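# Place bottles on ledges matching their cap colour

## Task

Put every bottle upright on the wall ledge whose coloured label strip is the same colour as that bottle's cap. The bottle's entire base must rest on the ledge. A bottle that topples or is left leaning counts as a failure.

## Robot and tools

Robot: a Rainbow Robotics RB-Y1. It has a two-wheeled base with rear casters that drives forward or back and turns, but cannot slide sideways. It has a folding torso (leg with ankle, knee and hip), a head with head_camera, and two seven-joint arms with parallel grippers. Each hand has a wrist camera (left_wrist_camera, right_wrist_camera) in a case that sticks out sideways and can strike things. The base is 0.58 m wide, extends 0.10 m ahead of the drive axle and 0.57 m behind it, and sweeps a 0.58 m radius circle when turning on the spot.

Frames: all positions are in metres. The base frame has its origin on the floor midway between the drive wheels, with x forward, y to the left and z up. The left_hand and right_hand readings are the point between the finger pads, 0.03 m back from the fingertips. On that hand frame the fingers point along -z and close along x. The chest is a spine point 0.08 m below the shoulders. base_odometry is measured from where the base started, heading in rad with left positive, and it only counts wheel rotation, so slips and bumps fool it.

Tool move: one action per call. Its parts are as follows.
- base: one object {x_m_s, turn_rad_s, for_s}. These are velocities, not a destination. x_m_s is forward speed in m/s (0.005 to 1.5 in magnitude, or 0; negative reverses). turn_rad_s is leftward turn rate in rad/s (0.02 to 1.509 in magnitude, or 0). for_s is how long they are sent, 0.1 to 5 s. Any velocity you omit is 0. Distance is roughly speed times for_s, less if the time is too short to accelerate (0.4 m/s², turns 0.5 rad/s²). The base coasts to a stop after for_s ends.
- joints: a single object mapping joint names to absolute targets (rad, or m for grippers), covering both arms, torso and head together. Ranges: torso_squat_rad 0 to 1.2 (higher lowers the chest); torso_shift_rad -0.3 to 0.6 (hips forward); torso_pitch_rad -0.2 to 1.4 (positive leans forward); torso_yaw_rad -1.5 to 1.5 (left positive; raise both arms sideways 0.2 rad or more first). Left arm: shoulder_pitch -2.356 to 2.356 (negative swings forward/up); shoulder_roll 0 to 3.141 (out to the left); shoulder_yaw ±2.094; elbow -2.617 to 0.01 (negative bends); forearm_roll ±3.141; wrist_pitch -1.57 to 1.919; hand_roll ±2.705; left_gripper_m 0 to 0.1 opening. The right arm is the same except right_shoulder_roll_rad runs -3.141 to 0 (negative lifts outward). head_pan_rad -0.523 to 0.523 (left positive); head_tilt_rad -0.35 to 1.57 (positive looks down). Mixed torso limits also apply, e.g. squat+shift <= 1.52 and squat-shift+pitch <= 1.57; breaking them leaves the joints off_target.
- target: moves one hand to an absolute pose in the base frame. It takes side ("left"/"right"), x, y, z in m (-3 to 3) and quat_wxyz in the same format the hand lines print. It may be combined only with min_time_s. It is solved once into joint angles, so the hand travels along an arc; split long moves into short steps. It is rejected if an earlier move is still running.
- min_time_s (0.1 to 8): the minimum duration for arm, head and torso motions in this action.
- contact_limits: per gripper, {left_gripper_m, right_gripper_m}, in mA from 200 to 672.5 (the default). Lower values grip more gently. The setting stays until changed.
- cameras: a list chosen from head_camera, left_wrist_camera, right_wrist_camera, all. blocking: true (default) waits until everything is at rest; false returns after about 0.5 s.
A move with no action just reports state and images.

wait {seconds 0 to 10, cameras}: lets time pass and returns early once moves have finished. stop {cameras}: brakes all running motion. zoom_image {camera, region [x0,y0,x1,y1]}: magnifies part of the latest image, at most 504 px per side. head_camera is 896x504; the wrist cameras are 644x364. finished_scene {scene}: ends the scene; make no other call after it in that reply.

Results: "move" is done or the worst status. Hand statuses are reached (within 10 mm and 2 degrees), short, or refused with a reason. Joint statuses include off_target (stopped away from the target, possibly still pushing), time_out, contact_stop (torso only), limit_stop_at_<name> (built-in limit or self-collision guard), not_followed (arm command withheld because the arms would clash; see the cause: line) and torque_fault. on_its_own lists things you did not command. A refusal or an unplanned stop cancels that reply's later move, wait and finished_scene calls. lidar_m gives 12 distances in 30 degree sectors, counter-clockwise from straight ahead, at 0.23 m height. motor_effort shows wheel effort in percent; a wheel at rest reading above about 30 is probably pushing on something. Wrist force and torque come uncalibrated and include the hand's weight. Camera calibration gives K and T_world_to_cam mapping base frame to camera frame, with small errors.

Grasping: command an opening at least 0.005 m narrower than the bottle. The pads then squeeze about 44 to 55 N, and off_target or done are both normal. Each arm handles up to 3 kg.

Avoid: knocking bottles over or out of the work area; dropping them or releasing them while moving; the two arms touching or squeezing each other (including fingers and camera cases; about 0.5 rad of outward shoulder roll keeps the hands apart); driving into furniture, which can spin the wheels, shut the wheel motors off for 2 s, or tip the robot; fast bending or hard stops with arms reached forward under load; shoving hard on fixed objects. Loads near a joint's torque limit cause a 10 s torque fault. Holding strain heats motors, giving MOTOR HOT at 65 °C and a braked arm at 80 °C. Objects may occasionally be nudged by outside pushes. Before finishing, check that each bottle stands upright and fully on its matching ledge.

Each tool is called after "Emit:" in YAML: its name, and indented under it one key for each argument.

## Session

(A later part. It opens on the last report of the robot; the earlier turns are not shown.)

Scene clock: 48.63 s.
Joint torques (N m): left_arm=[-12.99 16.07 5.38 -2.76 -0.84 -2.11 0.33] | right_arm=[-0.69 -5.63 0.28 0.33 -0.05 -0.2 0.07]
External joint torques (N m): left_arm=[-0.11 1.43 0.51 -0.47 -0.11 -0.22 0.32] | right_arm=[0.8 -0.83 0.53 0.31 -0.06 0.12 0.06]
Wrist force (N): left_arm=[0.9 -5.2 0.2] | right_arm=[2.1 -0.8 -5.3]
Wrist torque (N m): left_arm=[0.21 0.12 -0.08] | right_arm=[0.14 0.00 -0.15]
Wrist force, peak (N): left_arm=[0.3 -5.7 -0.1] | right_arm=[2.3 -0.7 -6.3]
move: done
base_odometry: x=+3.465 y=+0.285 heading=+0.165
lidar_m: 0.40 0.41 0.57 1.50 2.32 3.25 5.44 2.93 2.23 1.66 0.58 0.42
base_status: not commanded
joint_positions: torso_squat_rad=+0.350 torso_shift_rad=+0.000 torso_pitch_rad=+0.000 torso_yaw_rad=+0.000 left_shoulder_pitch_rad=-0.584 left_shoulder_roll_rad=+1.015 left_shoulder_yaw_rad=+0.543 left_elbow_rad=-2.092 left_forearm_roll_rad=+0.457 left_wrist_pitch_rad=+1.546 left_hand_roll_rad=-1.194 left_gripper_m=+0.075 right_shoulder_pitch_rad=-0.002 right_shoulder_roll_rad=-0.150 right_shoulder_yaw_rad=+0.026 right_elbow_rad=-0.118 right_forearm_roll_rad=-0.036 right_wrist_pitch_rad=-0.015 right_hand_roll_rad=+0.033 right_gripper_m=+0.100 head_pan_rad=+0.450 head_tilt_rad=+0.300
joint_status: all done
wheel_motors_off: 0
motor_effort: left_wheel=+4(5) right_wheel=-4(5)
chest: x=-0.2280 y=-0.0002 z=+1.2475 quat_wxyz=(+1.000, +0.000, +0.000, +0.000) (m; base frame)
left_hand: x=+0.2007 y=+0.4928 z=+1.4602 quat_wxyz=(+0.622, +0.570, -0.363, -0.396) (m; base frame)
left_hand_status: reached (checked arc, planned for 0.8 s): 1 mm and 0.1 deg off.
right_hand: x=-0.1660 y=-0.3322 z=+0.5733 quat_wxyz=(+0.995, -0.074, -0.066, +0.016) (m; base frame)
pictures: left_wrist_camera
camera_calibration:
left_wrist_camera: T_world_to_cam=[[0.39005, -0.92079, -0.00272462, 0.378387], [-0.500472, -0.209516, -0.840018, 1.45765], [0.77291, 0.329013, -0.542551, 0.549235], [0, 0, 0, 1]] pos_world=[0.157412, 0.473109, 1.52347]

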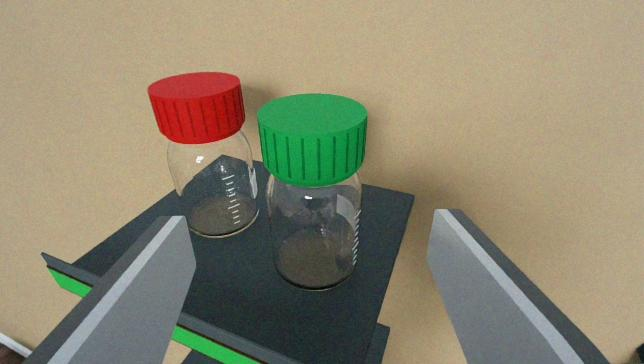

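Emit:
move:
  joints: {"left_shoulder_pitch_rad": -1.345, "left_shoulder_roll_rad": 0.335, "left_shoulder_yaw_rad": -0.46, "left_elbow_rad": -1.947, "left_forearm_roll_rad": 0.383, "left_wrist_pitch_rad": 1.381, "left_hand_roll_rad": -0.824, "head_pan_rad": -0.45, "head_tilt_rad": 0.35, "left_gripper_m": 0.1}
  min_time_s: 1.5

Emit:
move:
  target: {"side": "left", "x": 0.19, "y": -0.07, "z": 1.35, "quat_wxyz": [0.36861, 0.33779, -0.58507, -0.63846]}
  min_time_s: 0.8
  cameras: ["left_wrist_camera", "head_camera"]

Scene clock: 51.13 s.
Joint torques (N m): left_arm=[-18.58 6.3 8.42 -0.97 -1.39 -1.47 0.21] | right_arm=[-1.31 -4.89 0.15 0.52 -0.02 -0.2 0.05]
External joint torques (N m): left_arm=[-0.1 1.42 -0.23 0.8 -0.07 0.02 0.2] | right_arm=[0.18 -0.1 0.4 0.5 -0.04 0.12 0.04]
Wrist force (N): left_arm=[0.8 -5.4 0.5] | right_arm=[1.9 -0.3 -5.5]
Wrist torque (N m): left_arm=[0.22 0.10 -0.10] | right_arm=[0.04 0.01 -0.16]
Wrist force, peak (N): left_arm=[1.6 -5.5 0.3] | right_arm=[2.1 -0.7 -6.4]
move: done
base_odometry: x=+3.465 y=+0.285 heading=+0.165
lidar_m: 0.39 0.41 0.56 1.51 2.33 3.25 5.44 2.93 2.22 1.66 0.58 0.42
base_status: not commanded
joint_positions: torso_squat_rad=+0.350 torso_shift_rad=+0.000 torso_pitch_rad=+0.000 torso_yaw_rad=+0.000 left_shoulder_pitch_rad=-1.345 left_shoulder_roll_rad=+0.335 left_shoulder_yaw_rad=-0.460 left_elbow_rad=-1.947 left_forearm_roll_rad=+0.383 left_wrist_pitch_rad=+1.381 left_hand_roll_rad=-0.824 left_gripper_m=+0.100 right_shoulder_pitch_rad=-0.002 right_shoulder_roll_rad=-0.150 right_shoulder_yaw_rad=+0.026 right_elbow_rad=-0.118 right_forearm_roll_rad=-0.036 right_wrist_pitch_rad=-0.015 right_hand_roll_rad=+0.033 right_gripper_m=+0.100 head_pan_rad=-0.450 head_tilt_rad=+0.350
joint_status: all done
wheel_motors_off: 0
motor_effort: left_wheel=+4(5) right_wheel=-3(5)
chest: x=-0.2280 y=-0.0002 z=+1.2475 quat_wxyz=(+1.000, +0.000, +0.000, +0.000) (m; base frame)
left_hand: x=+0.2200 y=-0.0998 z=+1.4505 quat_wxyz=(+0.340, +0.312, -0.600, -0.654) (m; base frame)
right_hand: x=-0.1660 y=-0.3322 z=+0.5733 quat_wxyz=(+0.995, -0.074, -0.066, +0.016) (m; base frame)
pictures: none

Scene clock: 52.47 s.
Joint torques (N m): left_arm=[-17.98 3.65 7.83 -3.58 -1.48 -1.4 0.44] | right_arm=[-1.18 -5.07 0.52 0.5 0.01 -0.25 0.02]
External joint torques (N m): left_arm=[-1.49 1.25 -0.84 -0.86 0.08 -0.13 0.43] | right_arm=[0.31 -0.28 0.77 0.48 -0.01 0.07 0.02]
Wrist force (N): left_arm=[0.7 -5.1 0.2] | right_arm=[2.1 -0.8 -5.3]
Wrist torque (N m): left_arm=[0.20 0.08 -0.11] | right_arm=[0.13 0.02 -0.15]
Wrist force, peak (N): left_arm=[1.5 -5.9 0.7] | right_arm=[1.9 -1.3 -6.0]
move: done
base_odometry: x=+3.465 y=+0.285 heading=+0.165
lidar_m: 0.40 0.41 0.56 1.50 2.32 3.24 5.44 2.92 2.23 1.67 0.58 0.42
base_status: not commanded
joint_positions: torso_squat_rad=+0.350 torso_shift_rad=+0.000 torso_pitch_rad=+0.000 torso_yaw_rad=+0.000 left_shoulder_pitch_rad=-1.062 left_shoulder_roll_rad=+0.386 left_shoulder_yaw_rad=-0.672 left_elbow_rad=-2.261 left_forearm_roll_rad=+0.102 left_wrist_pitch_rad=+1.459 left_hand_roll_rad=-0.671 left_gripper_m=+0.100 right_shoulder_pitch_rad=-0.002 right_shoulder_roll_rad=-0.150 right_shoulder_yaw_rad=+0.026 right_elbow_rad=-0.118 right_forearm_roll_rad=-0.036 right_wrist_pitch_rad=-0.015 right_hand_roll_rad=+0.033 right_gripper_m=+0.100 head_pan_rad=-0.450 head_tilt_rad=+0.350
joint_status: all done
wheel_motors_off: 0
motor_effort: left_wheel=+4(5) right_wheel=-3(4)
chest: x=-0.2280 y=-0.0002 z=+1.2475 quat_wxyz=(+1.000, +0.000, +0.000, +0.000) (m; base frame)
left_hand: x=+0.1898 y=-0.0701 z=+1.3502 quat_wxyz=(+0.369, +0.337, -0.585, -0.639) (m; base frame)
left_hand_status: reached (checked arc, planned for 0.8 s): 0 mm and 0.1 deg off.
right_hand: x=-0.1660 y=-0.3322 z=+0.5733 quat_wxyz=(+0.995, -0.074, -0.066, +0.016) (m; base frame)
pictures: head_camera, left_wrist_camera
camera_calibration:
head_camera: T_world_to_cam=[[-0.459813, -0.887696, 0.0238401, -0.124735], [-0.284005, 0.121568, -0.951085, 1.37673], [0.841376, -0.444092, -0.308008, 0.562122], [0, 0, 0, 1]] pos_world=[-0.139314, -0.0284584, 1.48549]
left_wrist_camera: T_world_to_cam=[[-0.532153, -0.846647, -0.0016165, 0.0428224], [-0.459638, 0.290504, -0.83925, 1.26806], [0.711018, -0.445866, -0.543744, 0.64218], [0, 0, 0, 1]] pos_world=[0.149034, -0.045794, 1.41347]

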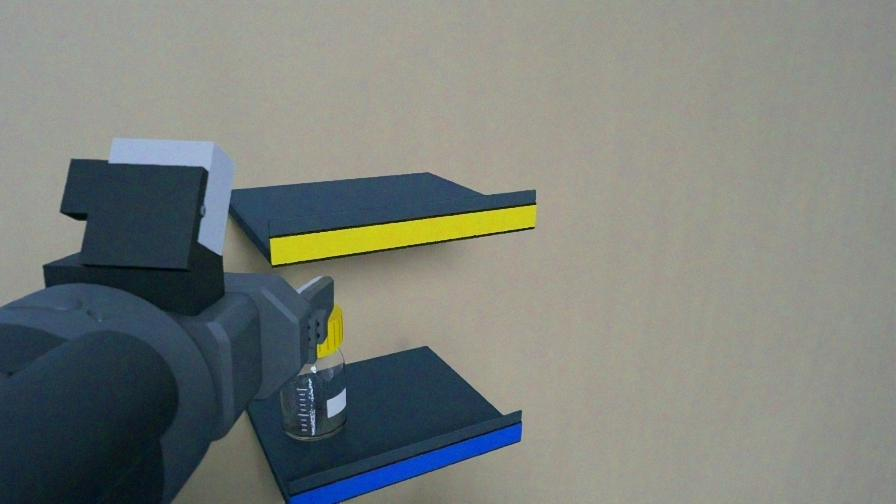

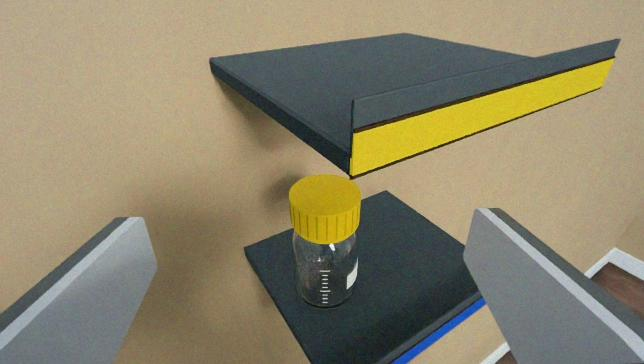

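Emit:
move:
  target: {"side": "left", "x": 0.188, "y": -0.078, "z": 1.245, "quat_wxyz": [0.36861, 0.33779, -0.58507, -0.63846]}
  min_time_s: 0.8

Emit:
move:
  target: {"side": "left", "x": 0.258, "y": -0.12, "z": 1.238, "quat_wxyz": [0.36861, 0.33779, -0.58507, -0.63846]}
  min_time_s: 0.7
  cameras: ["left_wrist_camera"]

Scene clock: 55.30 s.
Joint torques (N m): left_arm=[-16.34 1.61 7.71 -5.3 -1.45 -1.14 0.33] | right_arm=[-0.99 -5.26 -0.2 0.19 -0.12 -0.34 0.12]
External joint torques (N m): left_arm=[-1.19 1.42 -0.81 0.41 0.12 -0.04 0.31] | right_arm=[0.51 -0.46 0.06 0.18 -0.13 -0.02 0.12]
Wrist force (N): left_arm=[0.8 -5.2 0.5] | right_arm=[2.5 -0.7 -5.9]
Wrist torque (N m): left_arm=[0.21 0.12 -0.11] | right_arm=[0.07 0.03 -0.18]
Wrist force, peak (N): left_arm=[0.8 -6.2 0.0] | right_arm=[2.5 -0.5 -6.5]
move: done
base_odometry: x=+3.465 y=+0.285 heading=+0.165
lidar_m: 0.40 0.42 0.56 1.50 2.33 3.25 5.44 2.93 2.22 1.67 0.58 0.42
base_status: not commanded
joint_positions: torso_squat_rad=+0.350 torso_shift_rad=+0.000 torso_pitch_rad=+0.000 torso_yaw_rad=+0.000 left_shoulder_pitch_rad=-0.803 left_shoulder_roll_rad=+0.398 left_shoulder_yaw_rad=-0.917 left_elbow_rad=-2.230 left_forearm_roll_rad=-0.219 left_wrist_pitch_rad=+1.245 left_hand_roll_rad=-0.569 left_gripper_m=+0.100 right_shoulder_pitch_rad=-0.002 right_shoulder_roll_rad=-0.150 right_shoulder_yaw_rad=+0.026 right_elbow_rad=-0.118 right_forearm_roll_rad=-0.036 right_wrist_pitch_rad=-0.015 right_hand_roll_rad=+0.033 right_gripper_m=+0.100 head_pan_rad=-0.450 head_tilt_rad=+0.350
joint_status: all done
wheel_motors_off: 0
motor_effort: left_wheel=+4(4) right_wheel=-3(4)
chest: x=-0.2280 y=-0.0002 z=+1.2475 quat_wxyz=(+1.000, +0.000, +0.000, +0.000) (m; base frame)
left_hand: x=+0.1877 y=-0.0780 z=+1.2451 quat_wxyz=(+0.368, +0.338, -0.585, -0.639) (m; base frame)
left_hand_status: reached (checked arc, planned for 0.8 s): 0 mm and 0.1 deg off.
right_hand: x=-0.1660 y=-0.3322 z=+0.5733 quat_wxyz=(+0.995, -0.074, -0.066, +0.016) (m; base frame)
pictures: none

Scene clock: 56.43 s.
Joint torques (N m): left_arm=[-18.41 1.15 10.46 -5.76 -1.3 -0.86 0.45] | right_arm=[-0.79 -5.51 0.42 0.49 0.01 -0.26 0.19]
External joint torques (N m): left_arm=[-0.33 0.66 1.08 0.35 0.13 0.17 0.43] | right_arm=[0.71 -0.72 0.67 0.47 0 0.06 0.19]
Wrist force (N): left_arm=[0.8 -5.2 0.4] | right_arm=[2.3 -0.7 -5.7]
Wrist torque (N m): left_arm=[0.21 0.10 -0.09] | right_arm=[0.08 -0.02 -0.20]
Wrist force, peak (N): left_arm=[-0.5 -6.3 0.8] | right_arm=[2.3 -0.7 -6.5]
move: done
base_odometry: x=+3.465 y=+0.285 heading=+0.165
lidar_m: 0.40 0.41 0.56 1.50 2.32 3.25 5.44 2.93 2.23 1.66 0.58 0.42
base_status: not commanded
joint_positions: torso_squat_rad=+0.350 torso_shift_rad=+0.000 torso_pitch_rad=+0.000 torso_yaw_rad=+0.000 left_shoulder_pitch_rad=-0.933 left_shoulder_roll_rad=+0.292 left_shoulder_yaw_rad=-0.889 left_elbow_rad=-1.846 left_forearm_roll_rad=-0.193 left_wrist_pitch_rad=+1.026 left_hand_roll_rad=-0.526 left_gripper_m=+0.100 right_shoulder_pitch_rad=-0.002 right_shoulder_roll_rad=-0.150 right_shoulder_yaw_rad=+0.026 right_elbow_rad=-0.118 right_forearm_roll_rad=-0.036 right_wrist_pitch_rad=-0.015 right_hand_roll_rad=+0.033 right_gripper_m=+0.100 head_pan_rad=-0.450 head_tilt_rad=+0.350
joint_status: all done
wheel_motors_off: 0
motor_effort: left_wheel=+4(4) right_wheel=-2(4)
chest: x=-0.2280 y=-0.0002 z=+1.2475 quat_wxyz=(+1.000, +0.000, +0.000, +0.000) (m; base frame)
left_hand: x=+0.2576 y=-0.1199 z=+1.2382 quat_wxyz=(+0.368, +0.338, -0.585, -0.639) (m; base frame)
left_hand_status: reached (checked arc, planned for 0.7 s): 0 mm and 0.0 deg off.
right_hand: x=-0.1660 y=-0.3322 z=+0.5733 quat_wxyz=(+0.995, -0.074, -0.066, +0.016) (m; base frame)
pictures: left_wrist_camera
camera_calibration:
left_wrist_camera: T_world_to_cam=[[-0.531498, -0.847056, -0.0023261, 0.0372512], [-0.458365, 0.289915, -0.840149, 1.22041], [0.712328, -0.445471, -0.54235, 0.508822], [0, 0, 0, 1]] pos_world=[0.216742, -0.0955947, 1.30137]

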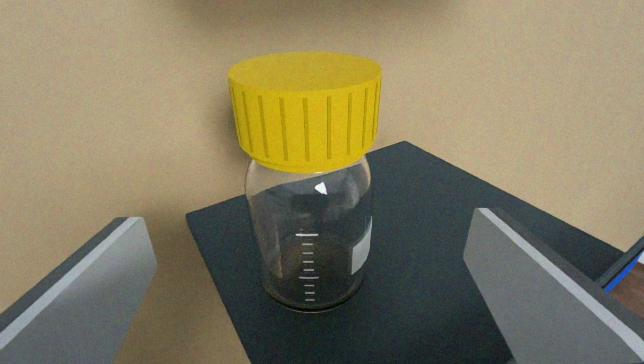

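Emit:
move:
  target: {"side": "left", "x": 0.307, "y": -0.147, "z": 1.233, "quat_wxyz": [0.36861, 0.33779, -0.58507, -0.63846]}
  min_time_s: 0.6

Emit:
move:
  target: {"side": "left", "x": 0.3142, "y": -0.151, "z": 1.2225, "quat_wxyz": [0.36861, 0.33779, -0.58507, -0.63846]}
  min_time_s: 0.4

Emit:
move:
  joints: {"left_gripper_m": 0.045}
  cameras: ["left_wrist_camera"]

Scene clock: 58.73 s.
Joint torques (N m): left_arm=[-20.21 1.64 9.39 -5.95 -1.32 -0.91 0.33] | right_arm=[-0.52 -4.73 0.31 0.48 -0.08 -0.22 -0.06]
External joint torques (N m): left_arm=[-0.16 0.41 0.1 0.39 -0.07 0.05 0.32] | right_arm=[0.97 0.06 0.56 0.46 -0.1 0.1 -0.07]
Wrist force (N): left_arm=[0.8 -5.0 0.5] | right_arm=[1.8 -0.1 -5.0]
Wrist torque (N m): left_arm=[0.17 0.10 -0.10] | right_arm=[0.05 -0.04 -0.12]
Wrist force, peak (N): left_arm=[0.9 -6.4 0.1] | right_arm=[2.4 -0.9 -6.1]
move: done
base_odometry: x=+3.465 y=+0.285 heading=+0.165
lidar_m: 0.40 0.41 0.56 1.51 2.33 3.25 5.45 2.93 2.23 1.67 0.58 0.41
base_status: not commanded
joint_positions: torso_squat_rad=+0.350 torso_shift_rad=+0.000 torso_pitch_rad=+0.000 torso_yaw_rad=+0.000 left_shoulder_pitch_rad=-1.039 left_shoulder_roll_rad=+0.203 left_shoulder_yaw_rad=-0.870 left_elbow_rad=-1.533 left_forearm_roll_rad=-0.188 left_wrist_pitch_rad=+0.852 left_hand_roll_rad=-0.492 left_gripper_m=+0.100 right_shoulder_pitch_rad=-0.002 right_shoulder_roll_rad=-0.150 right_shoulder_yaw_rad=+0.026 right_elbow_rad=-0.118 right_forearm_roll_rad=-0.036 right_wrist_pitch_rad=-0.015 right_hand_roll_rad=+0.033 right_gripper_m=+0.100 head_pan_rad=-0.450 head_tilt_rad=+0.350
joint_status: all done
wheel_motors_off: 0
motor_effort: left_wheel=+4(4) right_wheel=-3(4)
chest: x=-0.2280 y=-0.0002 z=+1.2475 quat_wxyz=(+1.000, +0.000, +0.000, +0.000) (m; base frame)
left_hand: x=+0.3068 y=-0.1471 z=+1.2332 quat_wxyz=(+0.368, +0.338, -0.585, -0.639) (m; base frame)
left_hand_status: reached (checked arc, planned for 0.6 s): 0 mm and 0.0 deg off.
right_hand: x=-0.1660 y=-0.3322 z=+0.5733 quat_wxyz=(+0.995, -0.074, -0.066, +0.016) (m; base frame)
pictures: none

Scene clock: 59.47 s.
Joint torques (N m): left_arm=[-20.95 1.02 7.38 -6.16 -1.26 -1.02 0.47] | right_arm=[-0.97 -5.06 -0.07 0.49 -0.11 -0.21 0.25]
External joint torques (N m): left_arm=[-0.7 -0.1 -1.71 0.36 -0.06 -0.09 0.46] | right_arm=[0.52 -0.27 0.18 0.47 -0.12 0.11 0.24]
Wrist force (N): left_arm=[1.1 -5.4 0.1] | right_arm=[2.0 -0.2 -6.0]
Wrist torque (N m): left_arm=[0.22 0.13 -0.09] | right_arm=[0.08 -0.02 -0.18]
Wrist force, peak (N): left_arm=[1.0 -5.7 0.8] | right_arm=[2.5 -0.8 -6.1]
move: done
base_odometry: x=+3.465 y=+0.285 heading=+0.165
lidar_m: 0.40 0.41 0.57 1.50 2.33 3.25 5.44 2.92 2.22 1.67 0.58 0.42
base_status: not commanded
joint_positions: torso_squat_rad=+0.350 torso_shift_rad=+0.000 torso_pitch_rad=+0.000 torso_yaw_rad=+0.000 left_shoulder_pitch_rad=-1.038 left_shoulder_roll_rad=+0.181 left_shoulder_yaw_rad=-0.875 left_elbow_rad=-1.470 left_forearm_roll_rad=-0.217 left_wrist_pitch_rad=+0.807 left_hand_roll_rad=-0.470 left_gripper_m=+0.100 right_shoulder_pitch_rad=-0.002 right_shoulder_roll_rad=-0.150 right_shoulder_yaw_rad=+0.026 right_elbow_rad=-0.118 right_forearm_roll_rad=-0.036 right_wrist_pitch_rad=-0.015 right_hand_roll_rad=+0.033 right_gripper_m=+0.100 head_pan_rad=-0.450 head_tilt_rad=+0.350
joint_status: all done
wheel_motors_off: 0
motor_effort: left_wheel=+3(4) right_wheel=-4(4)
chest: x=-0.2280 y=-0.0002 z=+1.2475 quat_wxyz=(+1.000, +0.000, +0.000, +0.000) (m; base frame)
left_hand: x=+0.3143 y=-0.1509 z=+1.2228 quat_wxyz=(+0.369, +0.338, -0.585, -0.638) (m; base frame)
left_hand_status: reached (checked arc, planned for 0.4 s): 0 mm and 0.0 deg off.
right_hand: x=-0.1660 y=-0.3322 z=+0.5733 quat_wxyz=(+0.995, -0.074, -0.066, +0.016) (m; base frame)
pictures: none

Scene clock: 60.60 s.
Joint torques (N m): left_arm=[-20.79 1.21 7.42 -6.16 -1.32 -1.04 0.56] | right_arm=[-0.55 -5.08 0.25 0.57 -0.18 -0.17 0.08]
External joint torques (N m): left_arm=[-0.53 0.09 -1.67 0.36 -0.11 -0.12 0.55] | right_arm=[0.94 -0.29 0.51 0.55 -0.2 0.15 0.08]
Wrist force (N): left_arm=[1.0 -5.7 0.4] | right_arm=[2.2 -0.8 -5.8]
Wrist torque (N m): left_arm=[0.18 0.09 -0.08] | right_arm=[0.12 0.01 -0.19]
Wrist force, peak (N): left_arm=[1.2 -5.9 0.2] | right_arm=[2.1 -0.5 -6.4]
move: off_target
base_odometry: x=+3.465 y=+0.285 heading=+0.165
lidar_m: 0.40 0.41 0.56 1.50 2.33 3.25 5.44 2.93 2.22 1.67 0.57 0.41
base_status: not commanded
joint_positions: torso_squat_rad=+0.350 torso_shift_rad=+0.000 torso_pitch_rad=+0.000 torso_yaw_rad=+0.000 left_shoulder_pitch_rad=-1.038 left_shoulder_roll_rad=+0.181 left_shoulder_yaw_rad=-0.875 left_elbow_rad=-1.470 left_forearm_roll_rad=-0.217 left_wrist_pitch_rad=+0.807 left_hand_roll_rad=-0.470 left_gripper_m=+0.055 right_shoulder_pitch_rad=-0.002 right_shoulder_roll_rad=-0.150 right_shoulder_yaw_rad=+0.026 right_elbow_rad=-0.118 right_forearm_roll_rad=-0.036 right_wrist_pitch_rad=-0.015 right_hand_roll_rad=+0.033 right_gripper_m=+0.100 head_pan_rad=-0.450 head_tilt_rad=+0.350
joint_status: left_gripper_m off_target (ended at +0.055, target +0.045)
wheel_motors_off: 0
motor_effort: left_wheel=+3(4) right_wheel=-4(4)
chest: x=-0.2280 y=-0.0002 z=+1.2475 quat_wxyz=(+1.000, +0.000, +0.000, +0.000) (m; base frame)
left_hand: x=+0.3143 y=-0.1509 z=+1.2228 quat_wxyz=(+0.369, +0.338, -0.585, -0.638) (m; base frame)
right_hand: x=-0.1660 y=-0.3322 z=+0.5733 quat_wxyz=(+0.995, -0.074, -0.066, +0.016) (m; base frame)
pictures: left_wrist_camera
camera_calibration:
left_wrist_camera: T_world_to_cam=[[-0.531067, -0.847328, -0.0018843, 0.0403175], [-0.458486, 0.289227, -0.84032, 1.24265], [0.712572, -0.445402, -0.542087, 0.445999], [0, 0, 0, 1]] pos_world=[0.273342, -0.126597, 1.28607]

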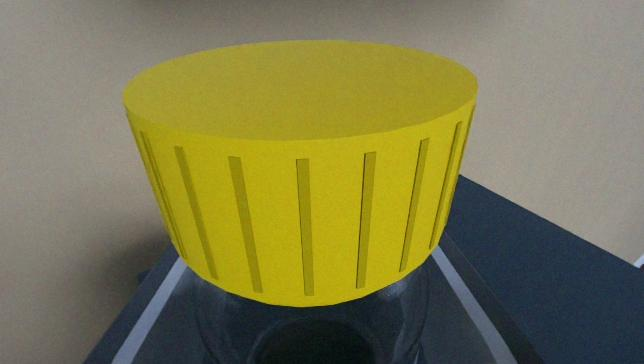

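Emit:
move:
  target: {"side": "left", "x": 0.3135, "y": -0.1505, "z": 1.233, "quat_wxyz": [0.36861, 0.33779, -0.58507, -0.63846]}
  min_time_s: 0.4

Emit:
move:
  target: {"side": "left", "x": 0.2623, "y": -0.121, "z": 1.2345, "quat_wxyz": [0.36861, 0.33779, -0.58507, -0.63846]}
  min_time_s: 0.7

Emit:
move:
  target: {"side": "left", "x": 0.259, "y": -0.1192, "z": 1.254, "quat_wxyz": [0.36861, 0.33779, -0.58507, -0.63846]}
  min_time_s: 0.5

Emit:
move:
  target: {"side": "left", "x": 0.175, "y": -0.055, "z": 1.266, "quat_wxyz": [0.36861, 0.33779, -0.58507, -0.63846]}
  min_time_s: 0.9
  cameras: ["left_wrist_camera", "head_camera"]

Scene clock: 62.60 s.
Joint torques (N m): left_arm=[-22.16 3.49 10.93 -7.71 -1.36 -1.12 -0.02] | right_arm=[-0.85 -5.2 0.39 0.21 -0.14 -0.33 0.11]
External joint torques (N m): left_arm=[-1.84 2.11 1.71 -1.36 -0.14 -0.16 -0.04] | right_arm=[0.64 -0.41 0.64 0.19 -0.16 -0.01 0.11]
Wrist force (N): left_arm=[0.8 -6.6 0.1] | right_arm=[2.5 -0.9 -5.8]
Wrist torque (N m): left_arm=[0.17 0.07 0.04] | right_arm=[0.15 0.03 -0.23]
Wrist force, peak (N): left_arm=[1.2 -7.4 0.1] | right_arm=[2.5 -0.9 -6.2]
move: done
base_odometry: x=+3.465 y=+0.285 heading=+0.165
lidar_m: 0.40 0.41 0.56 1.51 2.32 3.25 5.44 2.94 2.23 1.67 0.58 0.42
base_status: not commanded
joint_positions: torso_squat_rad=+0.350 torso_shift_rad=+0.000 torso_pitch_rad=+0.000 torso_yaw_rad=+0.000 left_shoulder_pitch_rad=-1.057 left_shoulder_roll_rad=+0.189 left_shoulder_yaw_rad=-0.868 left_elbow_rad=-1.486 left_forearm_roll_rad=-0.189 left_wrist_pitch_rad=+0.827 left_hand_roll_rad=-0.485 left_gripper_m=+0.055 right_shoulder_pitch_rad=-0.002 right_shoulder_roll_rad=-0.150 right_shoulder_yaw_rad=+0.026 right_elbow_rad=-0.118 right_forearm_roll_rad=-0.036 right_wrist_pitch_rad=-0.015 right_hand_roll_rad=+0.033 right_gripper_m=+0.100 head_pan_rad=-0.450 head_tilt_rad=+0.350
joint_status: all done
wheel_motors_off: 0
motor_effort: left_wheel=+3(4) right_wheel=-3(4)
chest: x=-0.2280 y=-0.0002 z=+1.2475 quat_wxyz=(+1.000, +0.000, +0.000, +0.000) (m; base frame)
left_hand: x=+0.3134 y=-0.1508 z=+1.2327 quat_wxyz=(+0.368, +0.338, -0.585, -0.638) (m; base frame)
left_hand_status: reached (checked arc, planned for 0.4 s): 0 mm and 0.0 deg off.
right_hand: x=-0.1660 y=-0.3322 z=+0.5733 quat_wxyz=(+0.995, -0.074, -0.066, +0.016) (m; base frame)
pictures: none

Scene clock: 63.80 s.
Joint torques (N m): left_arm=[-20.13 0.91 8.5 -7.46 -1.64 -1.41 0.03] | right_arm=[-1.21 -4.72 0.6 0.3 0.02 -0.16 0.06]
External joint torques (N m): left_arm=[-1.9 0.42 -0.89 -1.27 -0.24 -0.39 0.01] | right_arm=[0.28 0.07 0.85 0.28 0.01 0.16 0.06]
Wrist force (N): left_arm=[0.5 -6.7 0.1] | right_arm=[2.4 -0.9 -6.0]
Wrist torque (N m): left_arm=[0.20 0.06 0.01] | right_arm=[0.14 0.00 -0.17]
Wrist force, peak (N): left_arm=[0.8 -9.6 0.7] | right_arm=[2.8 -0.6 -6.3]
move: done
base_odometry: x=+3.465 y=+0.285 heading=+0.165
lidar_m: 0.40 0.41 0.56 1.50 2.33 3.24 5.44 2.93 2.22 1.67 0.57 0.42
base_status: not commanded
joint_positions: torso_squat_rad=+0.350 torso_shift_rad=+0.000 torso_pitch_rad=+0.000 torso_yaw_rad=+0.000 left_shoulder_pitch_rad=-0.933 left_shoulder_roll_rad=+0.288 left_shoulder_yaw_rad=-0.890 left_elbow_rad=-1.819 left_forearm_roll_rad=-0.199 left_wrist_pitch_rad=+1.004 left_hand_roll_rad=-0.521 left_gripper_m=+0.055 right_shoulder_pitch_rad=-0.002 right_shoulder_roll_rad=-0.150 right_shoulder_yaw_rad=+0.026 right_elbow_rad=-0.118 right_forearm_roll_rad=-0.036 right_wrist_pitch_rad=-0.015 right_hand_roll_rad=+0.033 right_gripper_m=+0.100 head_pan_rad=-0.450 head_tilt_rad=+0.350
joint_status: all done
wheel_motors_off: 0
motor_effort: left_wheel=+5(5) right_wheel=-4(5)
chest: x=-0.2280 y=-0.0002 z=+1.2475 quat_wxyz=(+1.000, +0.000, +0.000, +0.000) (m; base frame)
left_hand: x=+0.2624 y=-0.1209 z=+1.2345 quat_wxyz=(+0.369, +0.338, -0.585, -0.638) (m; base frame)
left_hand_status: reached (checked arc, planned for 0.7 s): 0 mm and 0.0 deg off.
right_hand: x=-0.1660 y=-0.3322 z=+0.5733 quat_wxyz=(+0.995, -0.074, -0.066, +0.016) (m; base frame)
pictures: none

Scene clock: 64.63 s.
Joint torques (N m): left_arm=[-19.91 2.6 10.97 -7.26 -1.56 -1.18 -0.01] | right_arm=[-0.8 -4.88 0.04 0.38 0 -0.06 0.14]
External joint torques (N m): left_arm=[-1.64 1.73 1.48 -1.45 -0.14 -0.12 -0.03] | right_arm=[0.69 -0.09 0.29 0.36 -0.01 0.26 0.13]
Wrist force (N): left_arm=[0.8 -6.5 0.2] | right_arm=[2.1 -0.5 -5.0]
Wrist torque (N m): left_arm=[0.18 0.09 0.05] | right_arm=[0.05 0.02 -0.17]
Wrist force, peak (N): left_arm=[0.9 -7.2 0.2] | right_arm=[1.8 -0.7 -6.2]
move: done
base_odometry: x=+3.465 y=+0.285 heading=+0.165
lidar_m: 0.40 0.40 0.57 1.50 2.33 3.25 5.44 2.93 2.22 1.66 0.58 0.41
base_status: not commanded
joint_positions: torso_squat_rad=+0.350 torso_shift_rad=+0.000 torso_pitch_rad=+0.000 torso_yaw_rad=+0.000 left_shoulder_pitch_rad=-0.965 left_shoulder_roll_rad=+0.296 left_shoulder_yaw_rad=-0.867 left_elbow_rad=-1.855 left_forearm_roll_rad=-0.153 left_wrist_pitch_rad=+1.048 left_hand_roll_rad=-0.545 left_gripper_m=+0.055 right_shoulder_pitch_rad=-0.002 right_shoulder_roll_rad=-0.150 right_shoulder_yaw_rad=+0.026 right_elbow_rad=-0.118 right_forearm_roll_rad=-0.036 right_wrist_pitch_rad=-0.015 right_hand_roll_rad=+0.033 right_gripper_m=+0.100 head_pan_rad=-0.450 head_tilt_rad=+0.350
joint_status: all done
wheel_motors_off: 0
motor_effort: left_wheel=+4(5) right_wheel=-3(4)
chest: x=-0.2280 y=-0.0002 z=+1.2475 quat_wxyz=(+1.000, +0.000, +0.000, +0.000) (m; base frame)
left_hand: x=+0.2587 y=-0.1199 z=+1.2533 quat_wxyz=(+0.368, +0.338, -0.586, -0.638) (m; base frame)
left_hand_status: reached (checked arc, planned for 0.5 s): 1 mm and 0.2 deg off.
right_hand: x=-0.1660 y=-0.3322 z=+0.5733 quat_wxyz=(+0.995, -0.074, -0.066, +0.016) (m; base frame)
pictures: none

Scene clock: 66.37 s.
Joint torques (N m): left_arm=[-16.43 1.67 9.54 -6 -1.89 -1.67 0.1] | right_arm=[-0.4 -4.91 0.08 0.38 -0.15 -0.16 0.02]
External joint torques (N m): left_arm=[-1.65 0.66 1.19 -1.04 -0.31 -0.52 0.09] | right_arm=[1.1 -0.12 0.33 0.36 -0.17 0.16 0.01]
Wrist force (N): left_arm=[1.0 -7.0 0.0] | right_arm=[2.1 -0.8 -5.9]
Wrist torque (N m): left_arm=[0.21 0.12 0.04] | right_arm=[0.10 0.00 -0.16]
Wrist force, peak (N): left_arm=[1.0 -8.0 -0.5] | right_arm=[2.2 -0.9 -6.3]
move: done
base_odometry: x=+3.465 y=+0.285 heading=+0.165
lidar_m: 0.40 0.42 0.57 1.50 2.33 3.25 5.44 2.93 2.23 1.67 0.58 0.42
base_status: not commanded
joint_positions: torso_squat_rad=+0.350 torso_shift_rad=+0.000 torso_pitch_rad=+0.000 torso_yaw_rad=+0.000 left_shoulder_pitch_rad=-0.809 left_shoulder_roll_rad=+0.458 left_shoulder_yaw_rad=-0.865 left_elbow_rad=-2.348 left_forearm_roll_rad=-0.146 left_wrist_pitch_rad=+1.316 left_hand_roll_rad=-0.594 left_gripper_m=+0.055 right_shoulder_pitch_rad=-0.002 right_shoulder_roll_rad=-0.150 right_shoulder_yaw_rad=+0.026 right_elbow_rad=-0.118 right_forearm_roll_rad=-0.036 right_wrist_pitch_rad=-0.015 right_hand_roll_rad=+0.033 right_gripper_m=+0.100 head_pan_rad=-0.450 head_tilt_rad=+0.350
joint_status: all done
wheel_motors_off: 0
motor_effort: left_wheel=+4(5) right_wheel=-3(4)
chest: x=-0.2280 y=-0.0002 z=+1.2475 quat_wxyz=(+1.000, +0.000, +0.000, +0.000) (m; base frame)
left_hand: x=+0.1756 y=-0.0556 z=+1.2658 quat_wxyz=(+0.369, +0.338, -0.585, -0.639) (m; base frame)
left_hand_status: reached (checked arc, planned for 0.9 s): 1 mm and 0.0 deg off.
right_hand: x=-0.1660 y=-0.3322 z=+0.5733 quat_wxyz=(+0.995, -0.074, -0.066, +0.016) (m; base frame)
pictures: head_camera, left_wrist_camera
camera_calibration:
head_camera: T_world_to_cam=[[-0.459813, -0.887696, 0.0238401, -0.124735], [-0.284005, 0.121568, -0.951085, 1.37673], [0.841376, -0.444092, -0.308008, 0.562122], [0, 0, 0, 1]] pos_world=[-0.139314, -0.0284584, 1.48549]
left_wrist_camera: T_world_to_cam=[[-0.53127, -0.8472, -0.00201995, 0.0477018], [-0.458926, 0.28979, -0.839886, 1.18704], [0.712137, -0.445279, -0.542759, 0.611494], [0, 0, 0, 1]] pos_world=[0.13464, -0.0312945, 1.32897]

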